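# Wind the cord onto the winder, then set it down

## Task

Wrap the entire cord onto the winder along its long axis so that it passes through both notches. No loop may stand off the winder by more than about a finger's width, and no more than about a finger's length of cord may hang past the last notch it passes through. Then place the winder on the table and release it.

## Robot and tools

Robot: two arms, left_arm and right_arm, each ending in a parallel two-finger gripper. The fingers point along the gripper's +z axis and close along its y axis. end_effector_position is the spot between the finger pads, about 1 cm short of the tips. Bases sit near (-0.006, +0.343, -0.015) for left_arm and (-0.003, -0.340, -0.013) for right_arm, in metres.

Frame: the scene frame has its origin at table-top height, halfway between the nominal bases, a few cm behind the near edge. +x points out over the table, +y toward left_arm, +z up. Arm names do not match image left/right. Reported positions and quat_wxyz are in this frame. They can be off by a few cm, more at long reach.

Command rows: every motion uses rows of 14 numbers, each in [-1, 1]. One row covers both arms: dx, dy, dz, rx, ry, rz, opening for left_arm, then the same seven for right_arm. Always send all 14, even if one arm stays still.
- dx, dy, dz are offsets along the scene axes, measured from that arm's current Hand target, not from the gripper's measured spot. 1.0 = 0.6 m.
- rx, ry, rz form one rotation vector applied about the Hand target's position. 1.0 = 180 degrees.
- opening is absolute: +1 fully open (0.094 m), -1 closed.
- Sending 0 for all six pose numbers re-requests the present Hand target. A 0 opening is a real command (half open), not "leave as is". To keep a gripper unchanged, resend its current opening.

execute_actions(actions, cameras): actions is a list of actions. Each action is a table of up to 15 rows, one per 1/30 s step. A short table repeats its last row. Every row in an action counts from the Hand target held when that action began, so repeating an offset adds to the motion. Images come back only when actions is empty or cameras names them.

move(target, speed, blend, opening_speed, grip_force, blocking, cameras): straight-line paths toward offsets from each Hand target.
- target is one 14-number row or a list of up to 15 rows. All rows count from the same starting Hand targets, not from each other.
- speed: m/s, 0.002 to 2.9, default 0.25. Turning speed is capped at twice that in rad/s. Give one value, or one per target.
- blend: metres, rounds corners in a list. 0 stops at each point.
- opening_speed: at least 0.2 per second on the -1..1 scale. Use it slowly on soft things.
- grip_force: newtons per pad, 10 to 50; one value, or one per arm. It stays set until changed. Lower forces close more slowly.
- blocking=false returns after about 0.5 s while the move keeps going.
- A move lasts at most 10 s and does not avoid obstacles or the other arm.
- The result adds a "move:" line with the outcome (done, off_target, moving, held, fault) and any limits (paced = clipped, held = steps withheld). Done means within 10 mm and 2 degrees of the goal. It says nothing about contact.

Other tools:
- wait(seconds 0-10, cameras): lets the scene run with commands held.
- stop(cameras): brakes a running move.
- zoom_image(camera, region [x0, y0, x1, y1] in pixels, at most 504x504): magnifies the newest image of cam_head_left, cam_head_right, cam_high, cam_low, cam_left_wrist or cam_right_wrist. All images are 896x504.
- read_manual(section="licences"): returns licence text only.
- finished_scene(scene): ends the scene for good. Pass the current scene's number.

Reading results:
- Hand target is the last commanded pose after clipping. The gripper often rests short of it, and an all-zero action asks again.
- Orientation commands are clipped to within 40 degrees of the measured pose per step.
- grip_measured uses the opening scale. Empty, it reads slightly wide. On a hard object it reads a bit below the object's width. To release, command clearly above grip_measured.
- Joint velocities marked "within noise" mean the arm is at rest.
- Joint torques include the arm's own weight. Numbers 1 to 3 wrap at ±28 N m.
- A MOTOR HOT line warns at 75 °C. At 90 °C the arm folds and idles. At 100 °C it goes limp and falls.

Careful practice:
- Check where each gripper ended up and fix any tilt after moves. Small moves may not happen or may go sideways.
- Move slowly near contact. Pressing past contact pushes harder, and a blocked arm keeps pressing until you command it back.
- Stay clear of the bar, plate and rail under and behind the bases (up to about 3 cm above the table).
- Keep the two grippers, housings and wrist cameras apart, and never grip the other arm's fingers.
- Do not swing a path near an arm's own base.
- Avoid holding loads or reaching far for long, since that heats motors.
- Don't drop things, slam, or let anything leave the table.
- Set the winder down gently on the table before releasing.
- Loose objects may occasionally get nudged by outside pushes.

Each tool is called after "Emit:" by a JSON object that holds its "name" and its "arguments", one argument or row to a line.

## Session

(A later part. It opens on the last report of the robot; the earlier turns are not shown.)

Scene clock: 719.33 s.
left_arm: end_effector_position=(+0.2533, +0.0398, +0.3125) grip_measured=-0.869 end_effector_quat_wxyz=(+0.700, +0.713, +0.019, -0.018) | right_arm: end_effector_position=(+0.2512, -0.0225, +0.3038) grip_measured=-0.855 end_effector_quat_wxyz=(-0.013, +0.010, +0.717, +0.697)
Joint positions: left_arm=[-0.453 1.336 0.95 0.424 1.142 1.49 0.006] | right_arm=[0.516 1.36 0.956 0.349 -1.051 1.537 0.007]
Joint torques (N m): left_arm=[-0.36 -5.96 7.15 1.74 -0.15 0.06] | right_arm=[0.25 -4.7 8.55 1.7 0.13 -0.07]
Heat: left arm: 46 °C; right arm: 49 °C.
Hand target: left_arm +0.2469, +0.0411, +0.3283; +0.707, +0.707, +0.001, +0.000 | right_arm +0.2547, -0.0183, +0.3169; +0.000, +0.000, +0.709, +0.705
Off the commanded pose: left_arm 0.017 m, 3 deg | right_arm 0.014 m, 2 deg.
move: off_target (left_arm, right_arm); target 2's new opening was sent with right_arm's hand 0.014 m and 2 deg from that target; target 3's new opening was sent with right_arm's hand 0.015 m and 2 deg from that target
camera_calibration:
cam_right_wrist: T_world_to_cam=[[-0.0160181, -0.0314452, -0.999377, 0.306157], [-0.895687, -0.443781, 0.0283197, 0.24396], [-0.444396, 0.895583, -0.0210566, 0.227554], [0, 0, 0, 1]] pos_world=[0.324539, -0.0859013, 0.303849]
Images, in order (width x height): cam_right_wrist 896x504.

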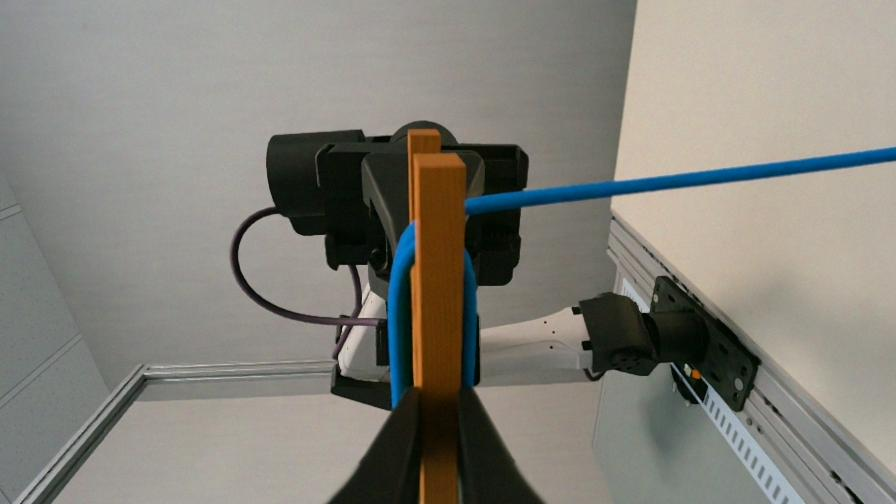

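Emit:
{"name": "move", "arguments": {
  "target": [
    [0,0,0,0,0,0,-0.5, 0,0,0,0,0,0,-0.93],
    [0,0.0967,0,0,0,0,0.1, 0,0,0,0,0,0,-0.93],
    [0.0087,0.0967,0,0,0.5,0,0.1, -0.0083,0.003,0,0,-0.5,0,-0.93],
    [0.0087,0.0967,-0.0065,0,1.0,0,0.1, -0.0167,0.006,0,0,-1.0,0,-0.93],
    [0.0087,0.0418,-0.0065,0,1.0,0,0.1, -0.0167,0.006,0,0,-1.0,0,-0.93]
  ],
  "speed": [0.1,0.25,0.42,0.42,0.2],
  "cameras": ["cam_left_wrist","cam_right_wrist","cam_high"]
}}

Scene clock: 743.73 s.
left_arm: end_effector_position=(+0.2470, +0.0680, +0.3144) grip_measured=+0.098 end_effector_quat_wxyz=(-0.020, -0.010, +0.710, -0.704) | right_arm: end_effector_position=(+0.2480, -0.0155, +0.3088) grip_measured=-0.855 end_effector_quat_wxyz=(+0.705, -0.709, +0.009, +0.008)
Joint positions: left_arm=[-0.363 1.281 0.895 0.467 1.246 -1.682 0.052] | right_arm=[0.544 1.36 0.947 0.402 -1.016 -1.574 0.007]
Joint torques (N m): left_arm=[-0.13 -2.73 8.76 1.8 -0.29 0.23] | right_arm=[0.4 -7.05 6.71 1.41 0.06 -0.16]
Heat: left arm: 46 °C; right arm: 50 °C.
Hand target: left_arm +0.2520, +0.0661, +0.3245; -0.001, +0.000, +0.707, -0.707 | right_arm +0.2448, -0.0148, +0.3169; +0.709, -0.705, +0.000, +0.000
Off the commanded pose: left_arm 0.011 m, 3 deg | right_arm 0.009 m, 2 deg.
move: off_target (left_arm); target 2's new opening was sent with left_arm's hand 0.013 m and 3 deg from that target
camera_calibration:
cam_left_wrist: T_world_to_cam=[[0.0222256, 0.0123906, 0.999676, -0.319973], [-0.902684, 0.430053, 0.0147389, 0.227979], [-0.429731, -0.902719, 0.0207429, 0.251351], [0, 0, 0, 1]] pos_world=[0.320918, 0.132821, 0.311295]
cam_right_wrist: T_world_to_cam=[[0.00786587, 0.00135597, 0.999968, -0.31144], [0.89726, -0.441456, -0.00645934, -0.189813], [0.441433, 0.897282, -0.00468909, -0.00479873], [0, 0, 0, 1]] pos_world=[0.17488, -0.079066, 0.310182]
Images, in order (width x height): cam_high 896x504, cam_left_wrist 896x504, cam_right_wrist 896x504.

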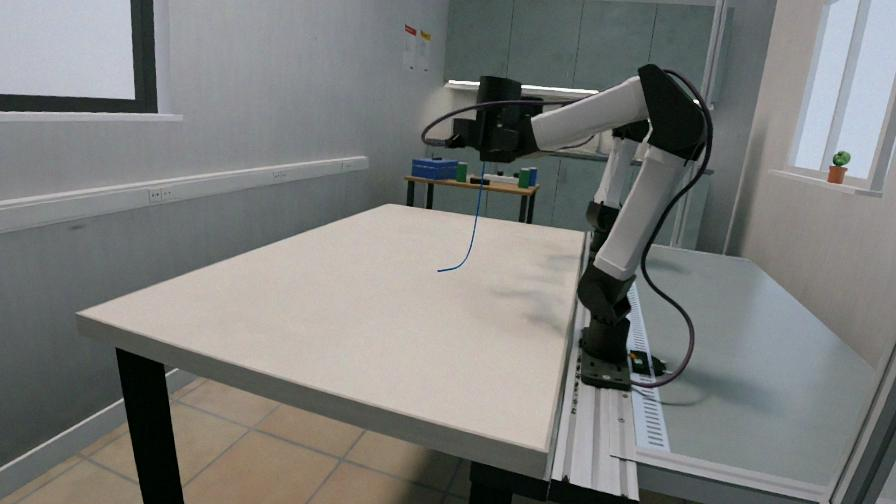

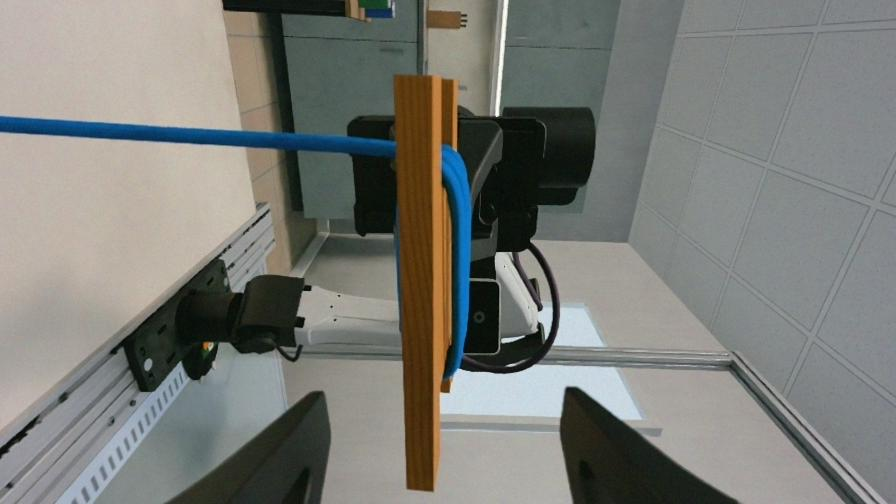

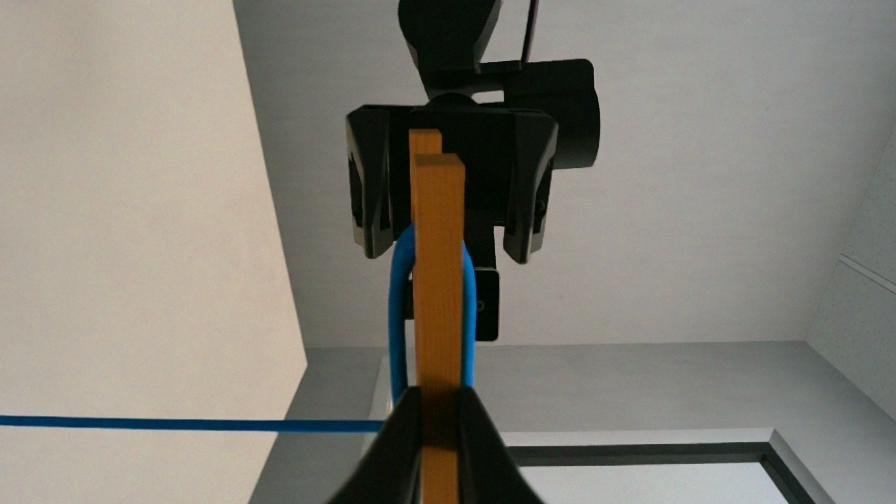

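Emit:
{"name": "move", "arguments": {
  "target": [
    [0.0213,-0.0347,-0.0103,0,0,0,0.1, 0,0,0,0,0,0,-0.93],
    [0.0213,-0.0347,-0.0103,0,0,0,-0.6, 0,0,0,0,0,0,-0.93],
    [0.0213,-0.0347,-0.0103,0,0,0,-0.93, 0,0,0,0,0,0,-0.93]
  ],
  "speed": [0.12,0.1,0.1],
  "cameras": ["cam_left_wrist"]
}}

Scene clock: 770.17 s.
left_arm: end_effector_position=(+0.2602, +0.0483, +0.3057) grip_measured=-0.873 end_effector_quat_wxyz=(-0.022, -0.015, +0.713, -0.701) | right_arm: end_effector_position=(+0.2482, -0.0156, +0.3078) grip_measured=-0.855 end_effector_quat_wxyz=(+0.704, -0.710, +0.012, +0.009)
Joint positions: left_arm=[-0.414 1.36 0.938 0.469 1.191 -1.658 0.006] | right_arm=[0.544 1.36 0.947 0.396 -1.015 -1.574 0.007]
Joint torques (N m): left_arm=[-0.35 -3.18 8.83 2.09 -0.25 0.16] | right_arm=[0.47 -6.97 6.57 1.43 -0.01 -0.11]
Heat: left arm: 47 °C; right arm: 47 °C.
Hand target: left_arm +0.2648, +0.0453, +0.3183; -0.001, +0.000, +0.707, -0.707 | right_arm +0.2448, -0.0148, +0.3169; +0.709, -0.705, +0.000, +0.000
Off the commanded pose: left_arm 0.014 m, 3 deg | right_arm 0.010 m, 2 deg.
move: off_target (left_arm); target 2's new opening was sent with left_arm's hand 0.015 m and 4 deg from that target; target 3's new opening was sent with left_arm's hand 0.015 m and 4 deg from that target
camera_calibration:
cam_left_wrist: T_world_to_cam=[[0.0324786, 0.00362714, 0.999466, -0.313486], [-0.904249, 0.426098, 0.0278381, 0.24509], [-0.425769, -0.90467, 0.0171189, 0.239567], [0, 0, 0, 1]] pos_world=[0.333804, 0.113434, 0.302394]
Images, in order (width x height): cam_left_wrist 896x504.

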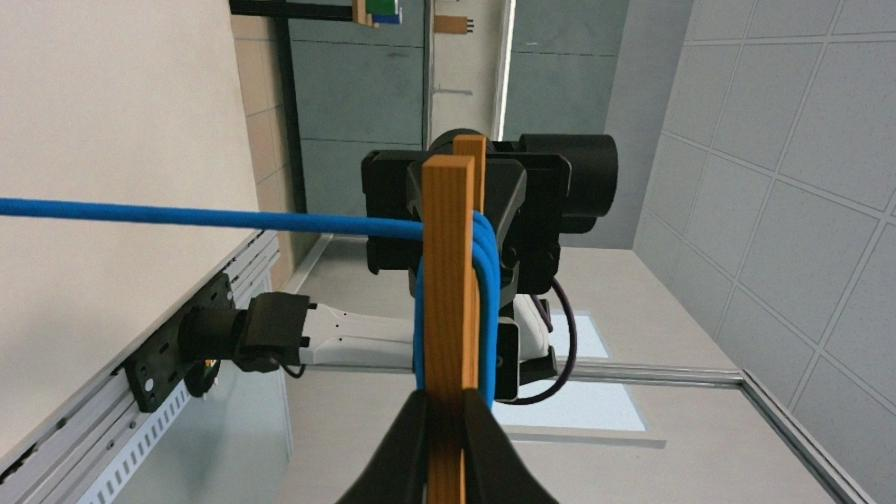

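Emit:
{"name": "move", "arguments": {
  "target": [
    [0,0,0,0,0,0,-0.93, 0,0,0,0,0,0,-0.5],
    [0,0,0,0,0,0,-0.93, 0,-0.1667,0,0,0,0,0.1],
    [-0.0167,0,0.008,0,-0.5,0,-0.93, 0.0047,-0.1667,0,0,0.5,0,0.1],
    [-0.0333,0,0.0167,0,-1.0,0,-0.93, 0.0047,-0.1667,0.0065,0,1.0,0,0.1],
    [-0.0333,0,0.0167,0,-1.0,0,-0.93, 0.0047,-0.0485,0.0065,0,1.0,0,0.1]
  ],
  "speed": [0.1,0.25,0.42,0.42,0.2],
  "cameras": ["cam_right_wrist"]
}}

Scene clock: 792.00 s.
left_arm: end_effector_position=(+0.2510, +0.0440, +0.3122) grip_measured=-0.873 end_effector_quat_wxyz=(+0.700, +0.713, +0.020, -0.021) | right_arm: end_effector_position=(+0.2438, -0.0479, +0.3083) grip_measured=+0.097 end_effector_quat_wxyz=(-0.014, +0.010, +0.716, +0.698)
Joint positions: left_arm=[-0.442 1.321 0.938 0.423 1.154 1.485 0.006] | right_arm=[0.448 1.282 0.916 0.308 -1.119 1.532 0.052]
Joint torques (N m): left_arm=[-0.35 -5.96 7.23 1.73 -0.17 0.09] | right_arm=[0.28 -3.82 8.36 1.73 0.12 -0.07]
Heat: left arm: 50 °C; right arm: 47 °C.
Hand target: left_arm +0.2448, +0.0453, +0.3284; +0.707, +0.707, +0.001, +0.000 | right_arm +0.2476, -0.0439, +0.3208; +0.000, +0.000, +0.709, +0.705
Off the commanded pose: left_arm 0.017 m, 3 deg | right_arm 0.014 m, 2 deg.
move: off_target (left_arm, right_arm)
camera_calibration:
cam_right_wrist: T_world_to_cam=[[-0.0162572, -0.0298014, -0.999424, 0.309911], [-0.895379, -0.444435, 0.0278171, 0.225964], [-0.445008, 0.895315, -0.0194583, 0.246691], [0, 0, 0, 1]] pos_world=[0.317141, -0.111204, 0.308247]
Images, in order (width x height): cam_right_wrist 896x504.

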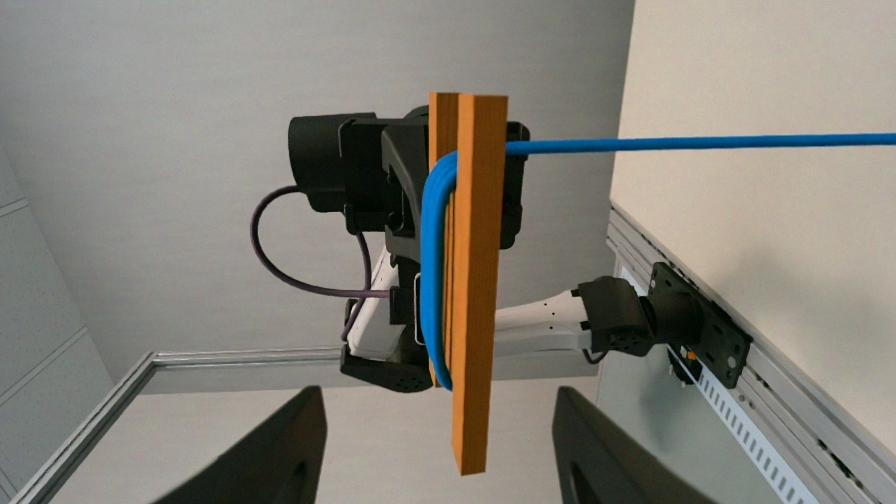

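Emit:
{"name": "move", "arguments": {
  "target": [
    [0,0,0,0,0,0,-0.93, 0.0127,0.0457,-0.0177,0,0,0,0.1],
    [0,0,0,0,0,0,-0.93, 0.0127,0.0457,-0.0177,0,0,0,-0.6],
    [0,0,0,0,0,0,-0.93, 0.0127,0.0457,-0.0177,0,0,0,-0.93]
  ],
  "speed": [0.12,0.1,0.1],
  "cameras": ["cam_right_wrist"]
}}

Scene clock: 810.20 s.
left_arm: end_effector_position=(+0.2510, +0.0440, +0.3120) grip_measured=-0.873 end_effector_quat_wxyz=(+0.700, +0.714, +0.020, -0.020) | right_arm: end_effector_position=(+0.2510, -0.0205, +0.2974) grip_measured=-0.859 end_effector_quat_wxyz=(-0.014, +0.010, +0.717, +0.697)
Joint positions: left_arm=[-0.442 1.321 0.938 0.422 1.154 1.487 0.006] | right_arm=[0.521 1.369 0.939 0.373 -1.047 1.536 0.007]
Joint torques (N m): left_arm=[-0.38 -5.97 7.19 1.73 -0.18 0.07] | right_arm=[0.02 -4.89 8.39 1.79 0.16 -0.04]
Heat: left arm: 49 °C; right arm: 49 °C.
Hand target: left_arm +0.2448, +0.0453, +0.3283; +0.707, +0.707, +0.001, +0.000 | right_arm +0.2552, -0.0164, +0.3101; +0.000, +0.000, +0.709, +0.705
Off the commanded pose: left_arm 0.018 m, 3 deg | right_arm 0.014 m, 2 deg.
move: off_target (left_arm, right_arm); target 2's new opening was sent with right_arm's hand 0.014 m and 2 deg from that target; target 3's new opening was sent with right_arm's hand 0.014 m and 2 deg from that target
camera_calibration:
cam_right_wrist: T_world_to_cam=[[-0.0169943, -0.0329934, -0.999311, 0.300097], [-0.894813, -0.445437, 0.0299238, 0.24413], [-0.446118, 0.894705, -0.0219531, 0.226157], [0, 0, 0, 1]] pos_world=[0.324443, -0.0836975, 0.29755]
Images, in order (width x height): cam_right_wrist 896x504.

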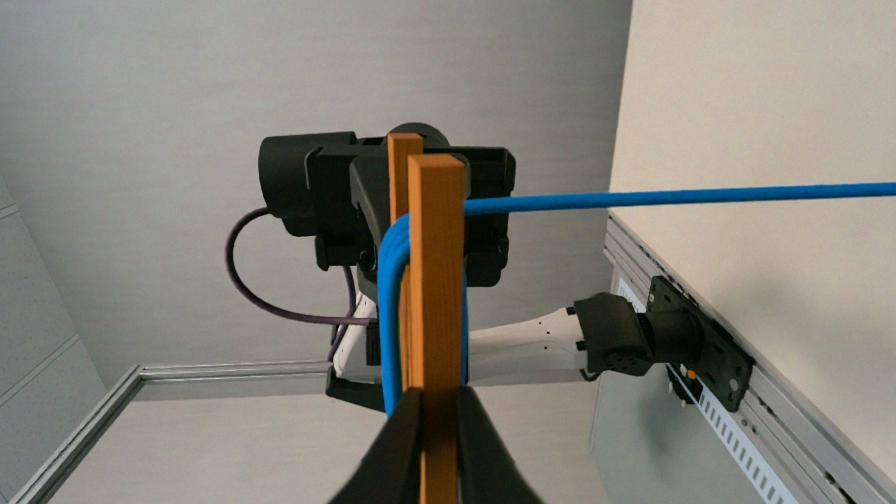

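Emit:
{"name": "move", "arguments": {
  "target": [
    [0,0,0,0,0,0,-0.5, 0,0,0,0,0,0,-0.93],
    [0,0.0967,0,0,0,0,0.1, 0,0,0,0,0,0,-0.93],
    [0.0245,0.0967,0,0,0.5,0,0.1, -0.0083,0,0.0067,0,-0.5,0,-0.93],
    [0.0245,0.0967,-0.0147,0,1.0,0,0.1, -0.0167,0,0.0133,0,-1.0,0,-0.93],
    [0.0245,0.0503,-0.0147,0,1.0,0,0.1, -0.0167,0,0.0133,0,-1.0,0,-0.93]
  ],
  "speed": [0.1,0.25,0.42,0.42,0.2],
  "cameras": ["cam_left_wrist","cam_right_wrist"]
}}

Scene clock: 830.37 s.
left_arm: end_effector_position=(+0.2547, +0.0769, +0.3103) grip_measured=+0.098 end_effector_quat_wxyz=(-0.020, -0.011, +0.712, -0.702) | right_arm: end_effector_position=(+0.2501, -0.0160, +0.3015) grip_measured=-0.859 end_effector_quat_wxyz=(+0.701, -0.713, +0.016, +0.015)
Joint positions: left_arm=[-0.323 1.302 0.897 0.483 1.286 -1.68 0.052] | right_arm=[0.539 1.369 0.939 0.399 -1.021 -1.573 0.007]
Joint torques (N m): left_arm=[-0.02 -2.82 7.97 2.03 -0.32 0.11] | right_arm=[0.21 -8.5 7.25 1.39 0.04 -0.15]
Heat: left arm: 48 °C; right arm: 51 °C.
Hand target: left_arm +0.2596, +0.0756, +0.3194; -0.001, +0.000, +0.707, -0.707 | right_arm +0.2452, -0.0164, +0.3181; +0.709, -0.705, +0.000, +0.000
Off the commanded pose: left_arm 0.010 m, 3 deg | right_arm 0.017 m, 3 deg.
move: off_target (left_arm, right_arm); target 2's new opening was sent with left_arm's hand 0.013 m and 3 deg from that target
camera_calibration:
cam_left_wrist: T_world_to_cam=[[0.0237307, 0.00812812, 0.999685, -0.31625], [-0.902755, 0.42978, 0.0179354, 0.230193], [-0.429499, -0.902897, 0.0175367, 0.263805], [0, 0, 0, 1]] pos_world=[0.328616, 0.141827, 0.307396]
cam_right_wrist: T_world_to_cam=[[0.0269174, 0.0122956, 0.999562, -0.308654], [0.89693, -0.441776, -0.0187193, -0.188112], [0.441353, 0.897041, -0.0229198, 0.000199215], [0, 0, 0, 1]] pos_world=[0.176943, -0.0794868, 0.305002]
Images, in order (width x height): cam_left_wrist 896x504, cam_right_wrist 896x504.

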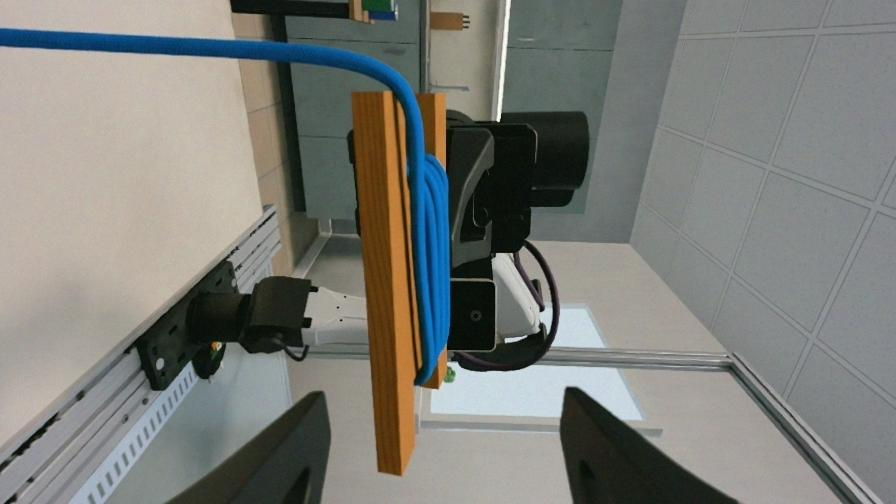

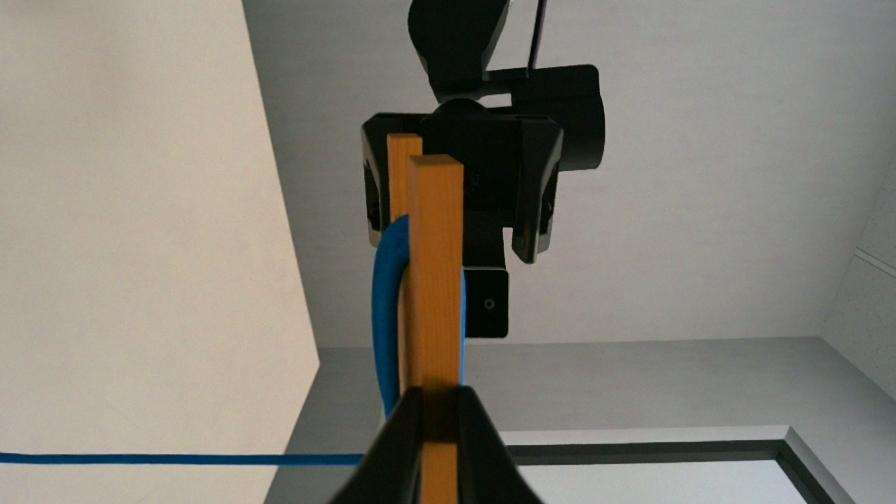

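Emit:
{"name": "execute_actions", "arguments": {
  "actions": [],
  "cameras": ["cam_high","cam_head_left"]
}}

Emit:
{"name": "zoom_image", "arguments": {
  "camera": "cam_high",
  "region": [430, 120, 590, 240]
}}

Scene clock: 845.97 s.
left_arm: end_effector_position=(+0.2548, +0.0769, +0.3103) grip_measured=+0.098 end_effector_quat_wxyz=(-0.020, -0.011, +0.712, -0.702) | right_arm: end_effector_position=(+0.2501, -0.0160, +0.3015) grip_measured=-0.859 end_effector_quat_wxyz=(+0.701, -0.713, +0.016, +0.015)
Joint positions: left_arm=[-0.323 1.302 0.897 0.483 1.285 -1.68 0.052] | right_arm=[0.539 1.369 0.939 0.399 -1.021 -1.573 0.007]
Joint velocities: within noise
Joint torques (N m): left_arm=[-0.02 -2.77 7.98 2.04 -0.3 0.11] | right_arm=[0.21 -8.28 7.35 1.4 0 -0.06]
Heat: left arm: 48 °C; right arm: 51 °C.
Hand target: left_arm +0.2596, +0.0756, +0.3194; -0.001, +0.000, +0.707, -0.707 | right_arm +0.2452, -0.0164, +0.3181; +0.709, -0.705, +0.000, +0.000
Tool commands: left_gripper/opening=+0.1 right_gripper/opening=-0.93
Off the commanded pose: left_arm 0.010 m, 3 deg | right_arm 0.017 m, 3 deg.
Images, in order (width x height): cam_head_left 896x504, cam_high 896x504.

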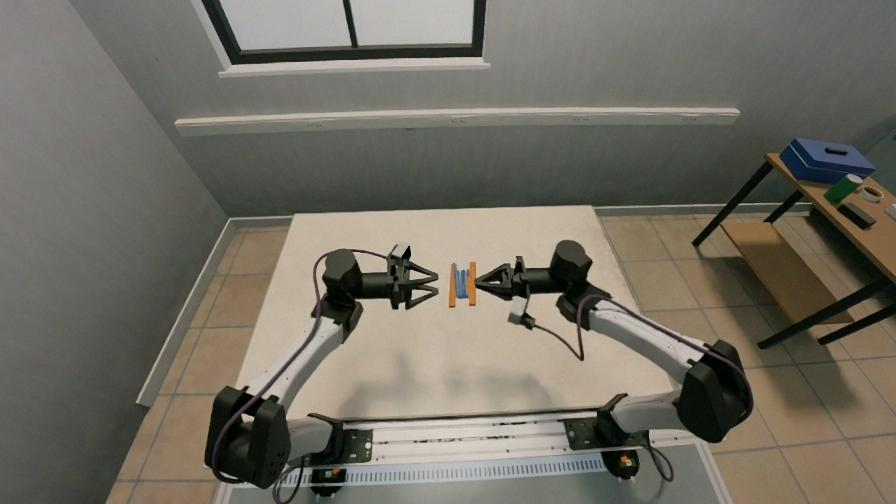

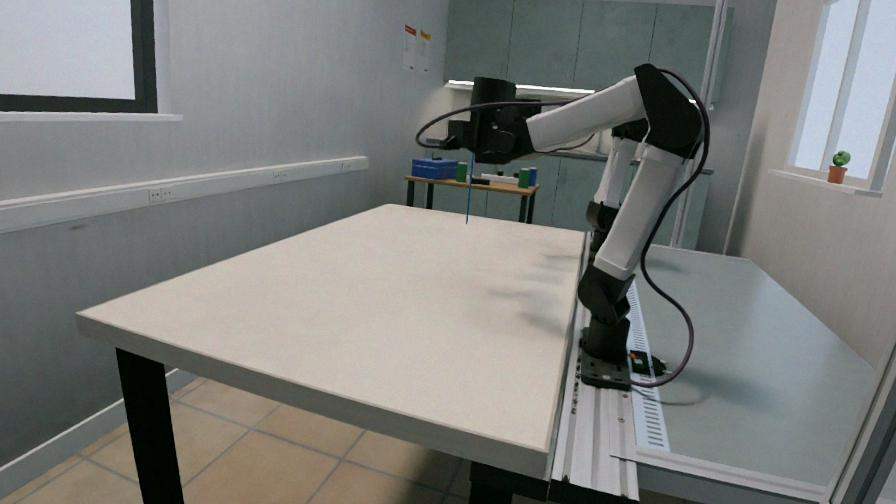

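Scaled by 3.150 from the camera's 896x504 image, which has a finer 1280x720 frame.

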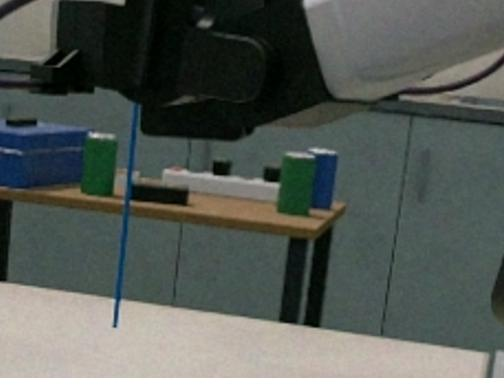

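Emit:
{"name": "zoom_image", "arguments": {
  "camera": "cam_head_left",
  "region": [420, 230, 510, 330]
}}

Scaled by 5.040 from the camera's 896x504 image, which has a finer 1280x720 frame.

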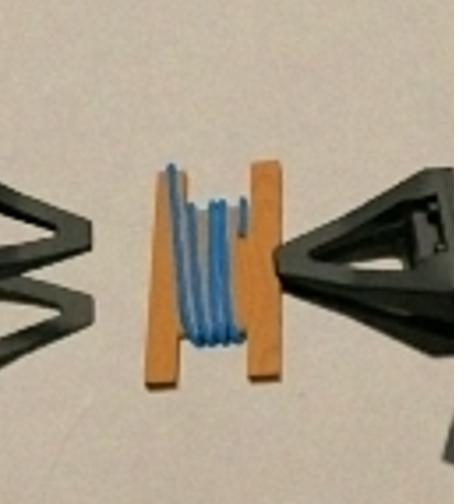

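Emit:
{"name": "move", "arguments": {
  "target": [
    [0,0.02,0,0,0,0,0.1, 0,0,0.0,0.15,0,0,-0.93]
  ],
  "speed": 0.3,
  "cameras": ["cam_left_wrist","cam_right_wrist","cam_head_left"]
}}

Emit:
{"name": "zoom_image", "arguments": {
  "camera": "cam_head_left",
  "region": [420, 230, 510, 330]
}}

Scene clock: 891.43 s.
left_arm: end_effector_position=(+0.2610, +0.0856, +0.3108) grip_measured=+0.098 end_effector_quat_wxyz=(-0.011, -0.017, +0.711, -0.702) | right_arm: end_effector_position=(+0.2497, -0.0149, +0.3075) grip_measured=-0.859 end_effector_quat_wxyz=(+0.826, -0.564, +0.027, +0.000)
Joint positions: left_arm=[-0.289 1.302 0.897 0.486 1.297 -1.68 0.052] | right_arm=[0.589 1.61 0.703 1.488 -0.846 -1.087 0.007]
Joint torques (N m): left_arm=[0.79 -3.67 6.91 2.12 0.06 -0.01] | right_arm=[0.25 -5.64 5.12 1.84 0.43 0.19]
Heat: left arm: 48 °C; right arm: 51 °C.
Hand target: left_arm +0.2596, +0.0876, +0.3194; -0.001, +0.000, +0.707, -0.707 | right_arm +0.2452, -0.0165, +0.3182; +0.854, -0.520, +0.000, +0.000
Off the commanded pose: left_arm 0.009 m, 2 deg | right_arm 0.012 m, 7 deg.
joint sent to its limit (right arm) — joint 4 (wrist pitch), upper limit. The joint targets are off in orientation, not in position.
move: off_target (right_arm)
camera_calibration:
cam_left_wrist: T_world_to_cam=[[0.0192499, 0.00861222, 0.999778, -0.315858], [-0.912064, 0.409809, 0.0140309, 0.237521], [-0.409597, -0.912131, 0.0157437, 0.27052], [0, 0, 0, 1]] pos_world=[0.333519, 0.152132, 0.308197]
cam_right_wrist: T_world_to_cam=[[0.0135947, -0.368092, 0.92969, -0.295541], [0.87789, -0.440703, -0.187325, -0.130652], [0.47867, 0.818712, 0.317153, -0.115546], [0, 0, 0, 1]] pos_world=[0.174024, -0.0717664, 0.286933]
Images, in order (width x height): cam_head_left 896x504, cam_left_wrist 896x504, cam_right_wrist 896x504.

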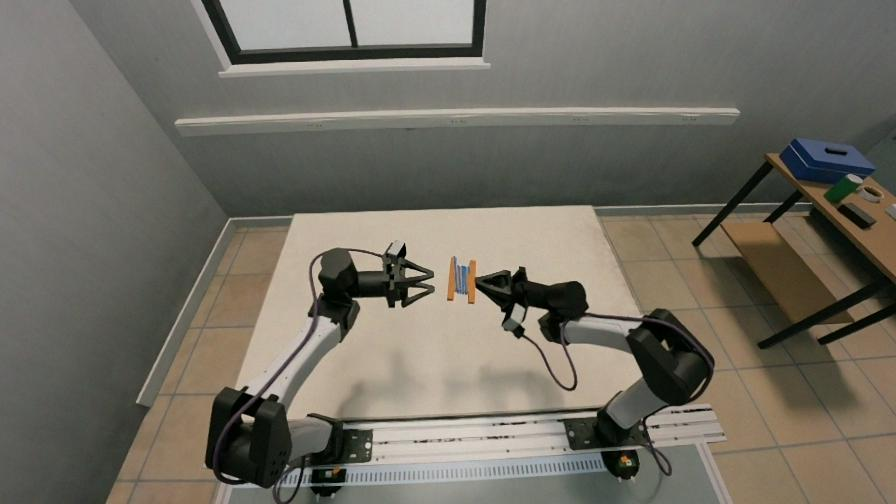

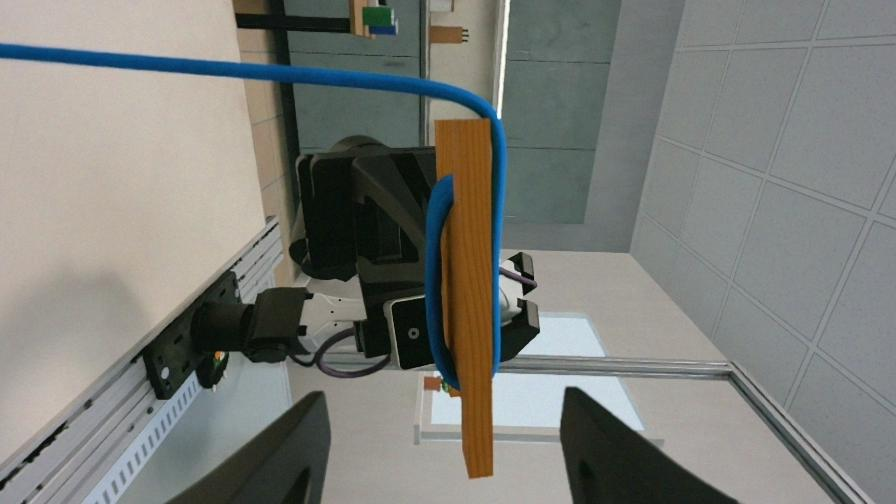

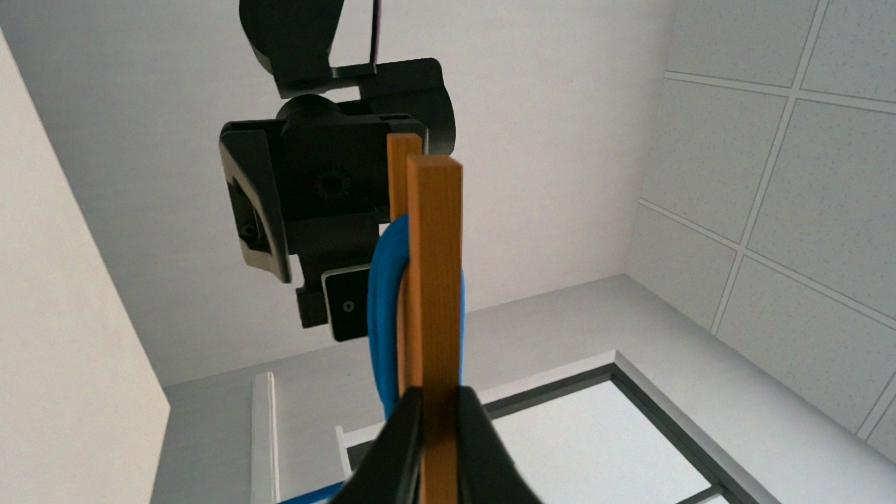

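Scaled by 5.040 from the camera's 896x504 image, which has a finer 1280x720 frame.

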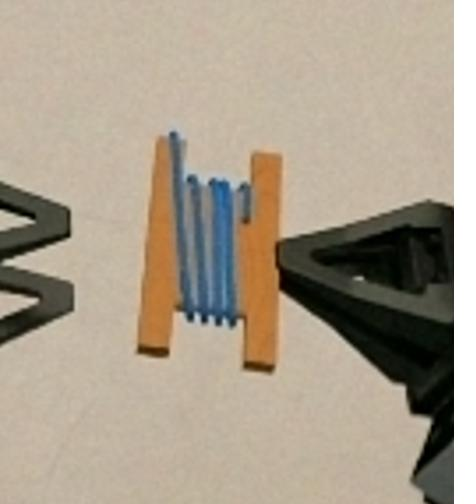

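Emit:
{"name": "move", "arguments": {
  "target": [
    [0.1257,-0.0043,-0.0782,0,0,0,-1.0, 0,0,0,0,0,0,-0.93],
    [0.1257,-0.1293,-0.0782,0,0,0,-1.0, 0,0,0,0,0,0,-0.93]
  ],
  "speed": [0.2,0.08],
  "cameras": ["cam_left_wrist","cam_right_wrist","cam_head_left"]
}}

Emit:
{"name": "zoom_image", "arguments": {
  "camera": "cam_head_left",
  "region": [420, 230, 510, 330]
}}

Scene clock: 953.90 s.
left_arm: end_effector_position=(+0.3274, +0.0125, +0.2657) grip_measured=-0.997 end_effector_quat_wxyz=(-0.018, -0.007, +0.710, -0.704) | right_arm: end_effector_position=(+0.2499, -0.0150, +0.3076) grip_measured=-0.859 end_effector_quat_wxyz=(+0.826, -0.563, +0.027, +0.000)
Joint positions: left_arm=[-0.437 1.705 1.096 0.679 1.174 -1.662 0] | right_arm=[0.589 1.61 0.703 1.488 -0.845 -1.087 0.007]
Joint torques (N m): left_arm=[0.02 -5.14 8.57 1.84 -0.27 0.23] | right_arm=[0.32 -5.56 5.12 1.77 0.42 0.24]
Heat: left arm: 47 °C; right arm: 46 °C.
Hand target: left_arm +0.3349, +0.0099, +0.2725; -0.001, +0.000, +0.707, -0.707 | right_arm +0.2452, -0.0165, +0.3183; +0.854, -0.520, +0.000, +0.000
Off the commanded pose: left_arm 0.011 m, 2 deg | right_arm 0.012 m, 7 deg.
joint sent to its limit (right arm) — joint 4 (wrist pitch), upper limit. The joint targets are off in orientation, not in position.
move: off_target (left_arm, right_arm)
camera_calibration:
cam_left_wrist: T_world_to_cam=[[0.015521, 0.0135866, 0.999787, -0.270222], [-0.90199, 0.431679, 0.00813651, 0.3267], [-0.431477, -0.901925, 0.0189551, 0.237911], [0, 0, 0, 1]] pos_world=[0.401527, 0.0772192, 0.262997]
cam_right_wrist: T_world_to_cam=[[0.0135382, -0.368606, 0.929487, -0.295474], [0.877408, -0.441442, -0.187842, -0.130515], [0.479555, 0.818082, 0.317442, -0.115958], [0, 0, 0, 1]] pos_world=[0.174124, -0.0716648, 0.286933]
Images, in order (width x height): cam_head_left 896x504, cam_left_wrist 896x504, cam_right_wrist 896x504.

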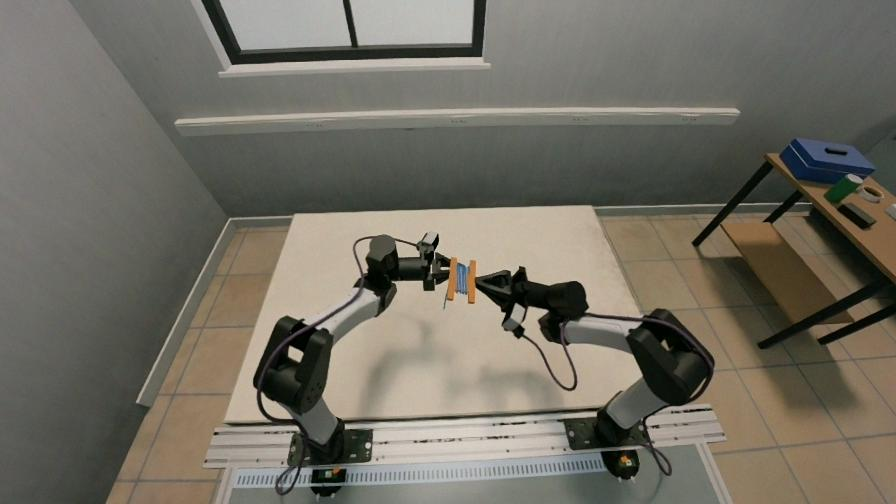

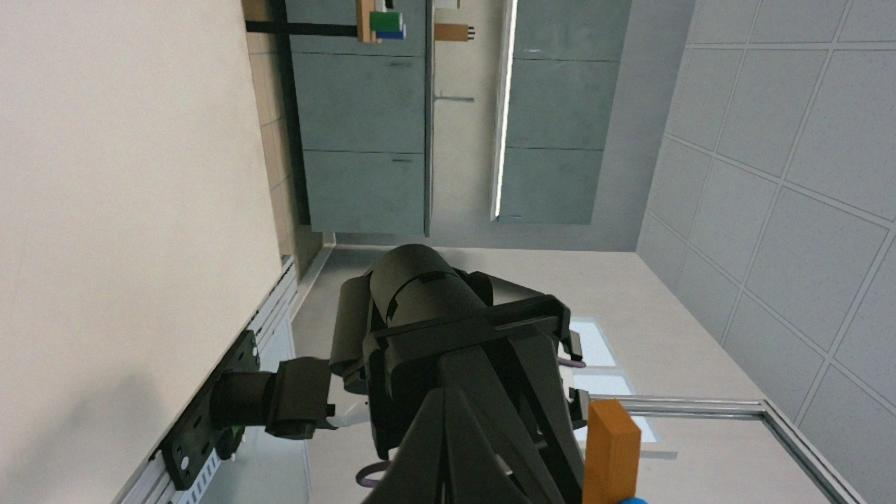

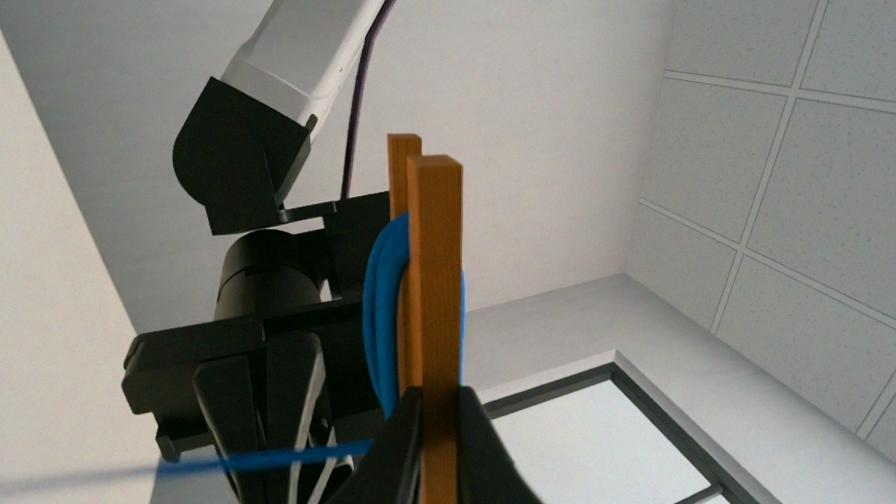

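Scaled by 5.040 from the camera's 896x504 image, which has a finer 1280x720 frame.

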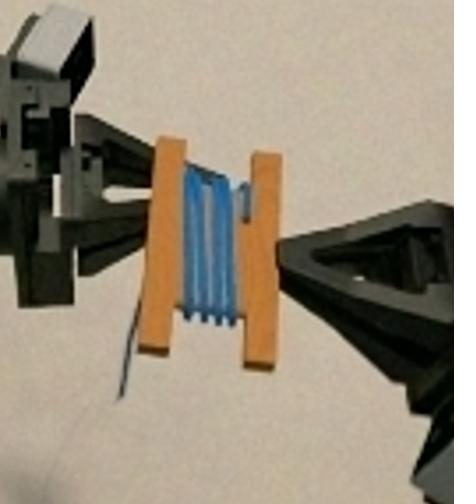

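Emit:
{"name": "move", "arguments": {
  "target": [
    [0,0.125,0,0,0,0,-1.0, 0,0,0,0,0,0,-0.93],
    [-0.1257,0.1293,0.0782,0,0,0,0.1, 0,0,0,-0.09,0,0,-0.93]
  ],
  "speed": [0.15,0.2],
  "cameras": ["cam_left_wrist","cam_right_wrist","cam_head_left"]
}}

Emit:
{"name": "zoom_image", "arguments": {
  "camera": "cam_head_left",
  "region": [420, 230, 510, 330]
}}

Scene clock: 971.30 s.
left_arm: end_effector_position=(+0.2627, +0.0873, +0.3102) grip_measured=+0.098 end_effector_quat_wxyz=(-0.020, -0.011, +0.710, -0.704) | right_arm: end_effector_position=(+0.2515, -0.0119, +0.2921) grip_measured=-0.859 end_effector_quat_wxyz=(+0.761, -0.648, +0.027, +0.016)
Joint positions: left_arm=[-0.279 1.325 0.896 0.544 1.327 -1.717 0.052] | right_arm=[0.56 1.479 0.765 0.999 -0.966 -1.29 0.007]
Joint torques (N m): left_arm=[-0.24 -5.34 6.52 1.67 -0.3 0.24] | right_arm=[-1.01 -10.52 7.75 1.3 -0.01 -0.06]
Heat: left arm: 47 °C; right arm: 46 °C.
Hand target: left_arm +0.2595, +0.0876, +0.3195; -0.001, +0.000, +0.707, -0.707 | right_arm +0.2453, -0.0165, +0.3182; +0.772, -0.635, +0.000, +0.000
Off the commanded pose: left_arm 0.010 m, 3 deg | right_arm 0.027 m, 4 deg.
move: off_target (left_arm, right_arm)
camera_calibration:
cam_left_wrist: T_world_to_cam=[[0.0235528, 0.0141203, 0.999623, -0.316856], [-0.903601, 0.428104, 0.0152431, 0.23419], [-0.427728, -0.903619, 0.0228421, 0.274566], [0, 0, 0, 1]] pos_world=[0.336516, 0.152319, 0.306895]
cam_right_wrist: T_world_to_cam=[[0.0437196, -0.164472, 0.985412, -0.301475], [0.887995, -0.445559, -0.113764, -0.15782], [0.457771, 0.880015, 0.126571, -0.0523565], [0, 0, 0, 1]] pos_world=[0.177291, -0.073828, 0.285749]
Images, in order (width x height): cam_head_left 896x504, cam_left_wrist 896x504, cam_right_wrist 896x504.

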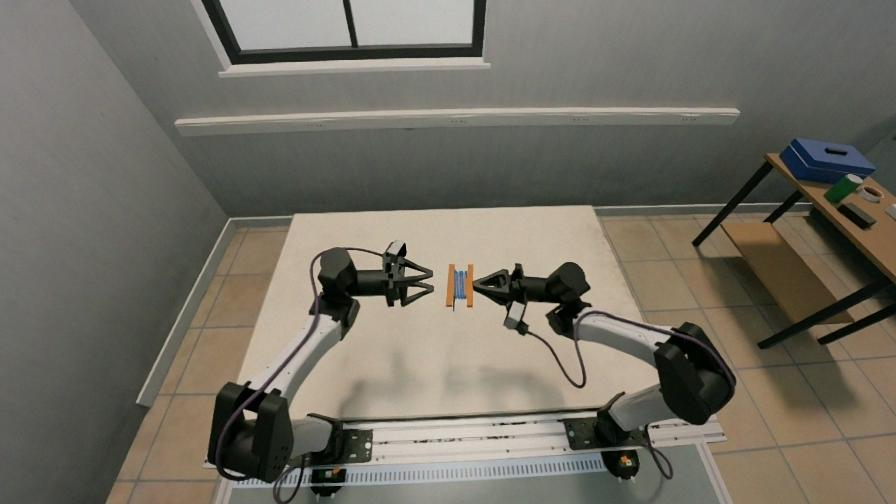

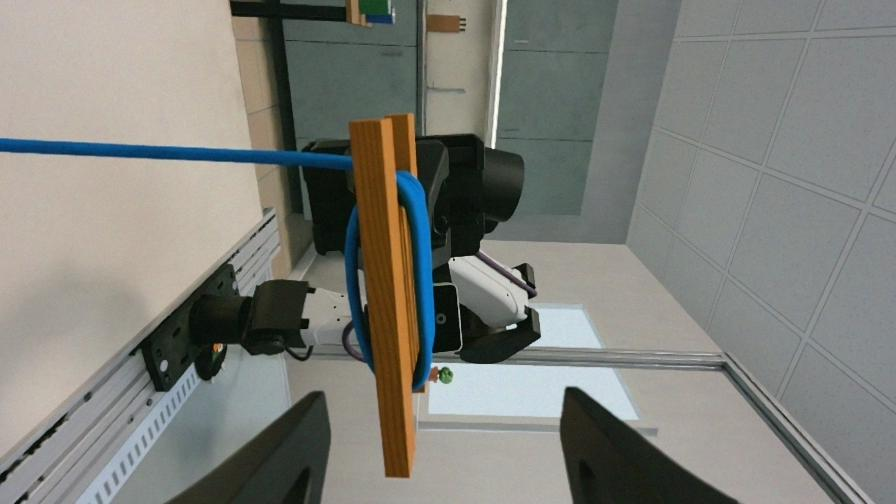

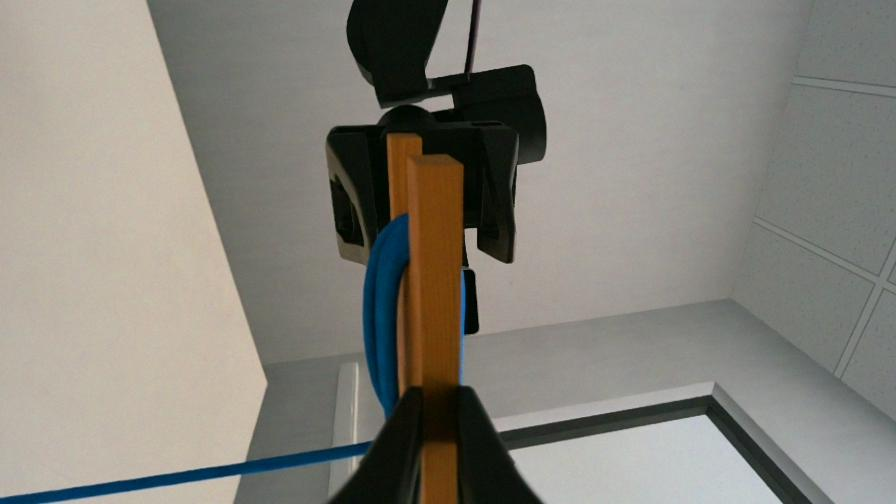

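Scaled by 5.040 from the camera's 896x504 image, which has a finer 1280x720 frame.

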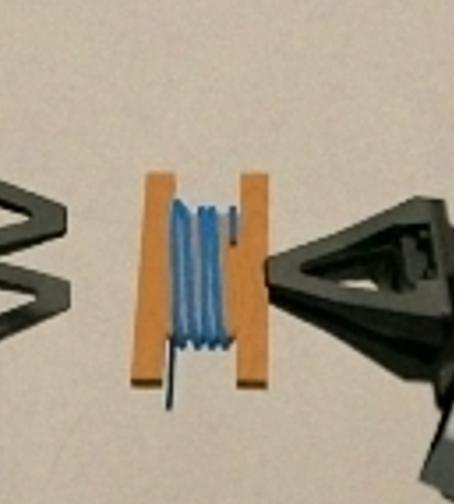

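Emit:
{"name": "move", "arguments": {
  "target": [
    [0.0173,-0.061,-0.0208,0,0,0,0.1, 0,0,0,0,0,0,-0.93],
    [0.0173,-0.061,-0.0208,0,0,0,-0.6, 0,0,0,0,0,0,-0.93]
  ],
  "speed": [0.12,0.1],
  "cameras": ["cam_left_wrist"]
}}

Scene clock: 1001.03 s.
left_arm: end_effector_position=(+0.2650, +0.0537, +0.2959) grip_measured=-0.598 end_effector_quat_wxyz=(-0.021, -0.013, +0.711, -0.703) | right_arm: end_effector_position=(+0.2515, -0.0119, +0.2921) grip_measured=-0.859 end_effector_quat_wxyz=(+0.761, -0.648, +0.027, +0.016)
Joint positions: left_arm=[-0.391 1.383 0.905 0.543 1.215 -1.672 0.019] | right_arm=[0.56 1.479 0.765 0.999 -0.966 -1.29 0.007]
Joint torques (N m): left_arm=[-0.27 -3.33 8.81 1.89 -0.28 0.23] | right_arm=[-0.95 -10.28 7.61 1.21 -0.04 -0.08]
Heat: left arm: 46 °C; right arm: 49 °C.
Hand target: left_arm +0.2700, +0.0510, +0.3069; -0.001, +0.000, +0.707, -0.707 | right_arm +0.2453, -0.0165, +0.3182; +0.772, -0.635, +0.000, +0.000
Off the commanded pose: left_arm 0.012 m, 3 deg | right_arm 0.027 m, 4 deg.
move: off_target (left_arm, right_arm); target 2's new opening was sent with left_arm's hand 0.013 m and 3 deg from that target
camera_calibration:
cam_left_wrist: T_world_to_cam=[[0.028023, 0.00935638, 0.999563, -0.30307], [-0.903879, 0.427256, 0.0213411, 0.24914], [-0.42687, -0.904082, 0.02043, 0.246036], [0, 0, 0, 1]] pos_world=[0.33871, 0.118826, 0.292595]
Images, in order (width x height): cam_left_wrist 896x504.

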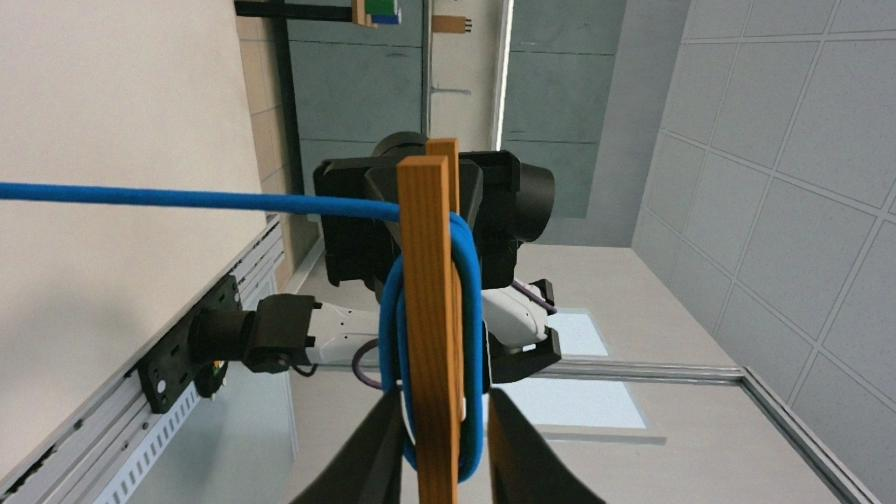

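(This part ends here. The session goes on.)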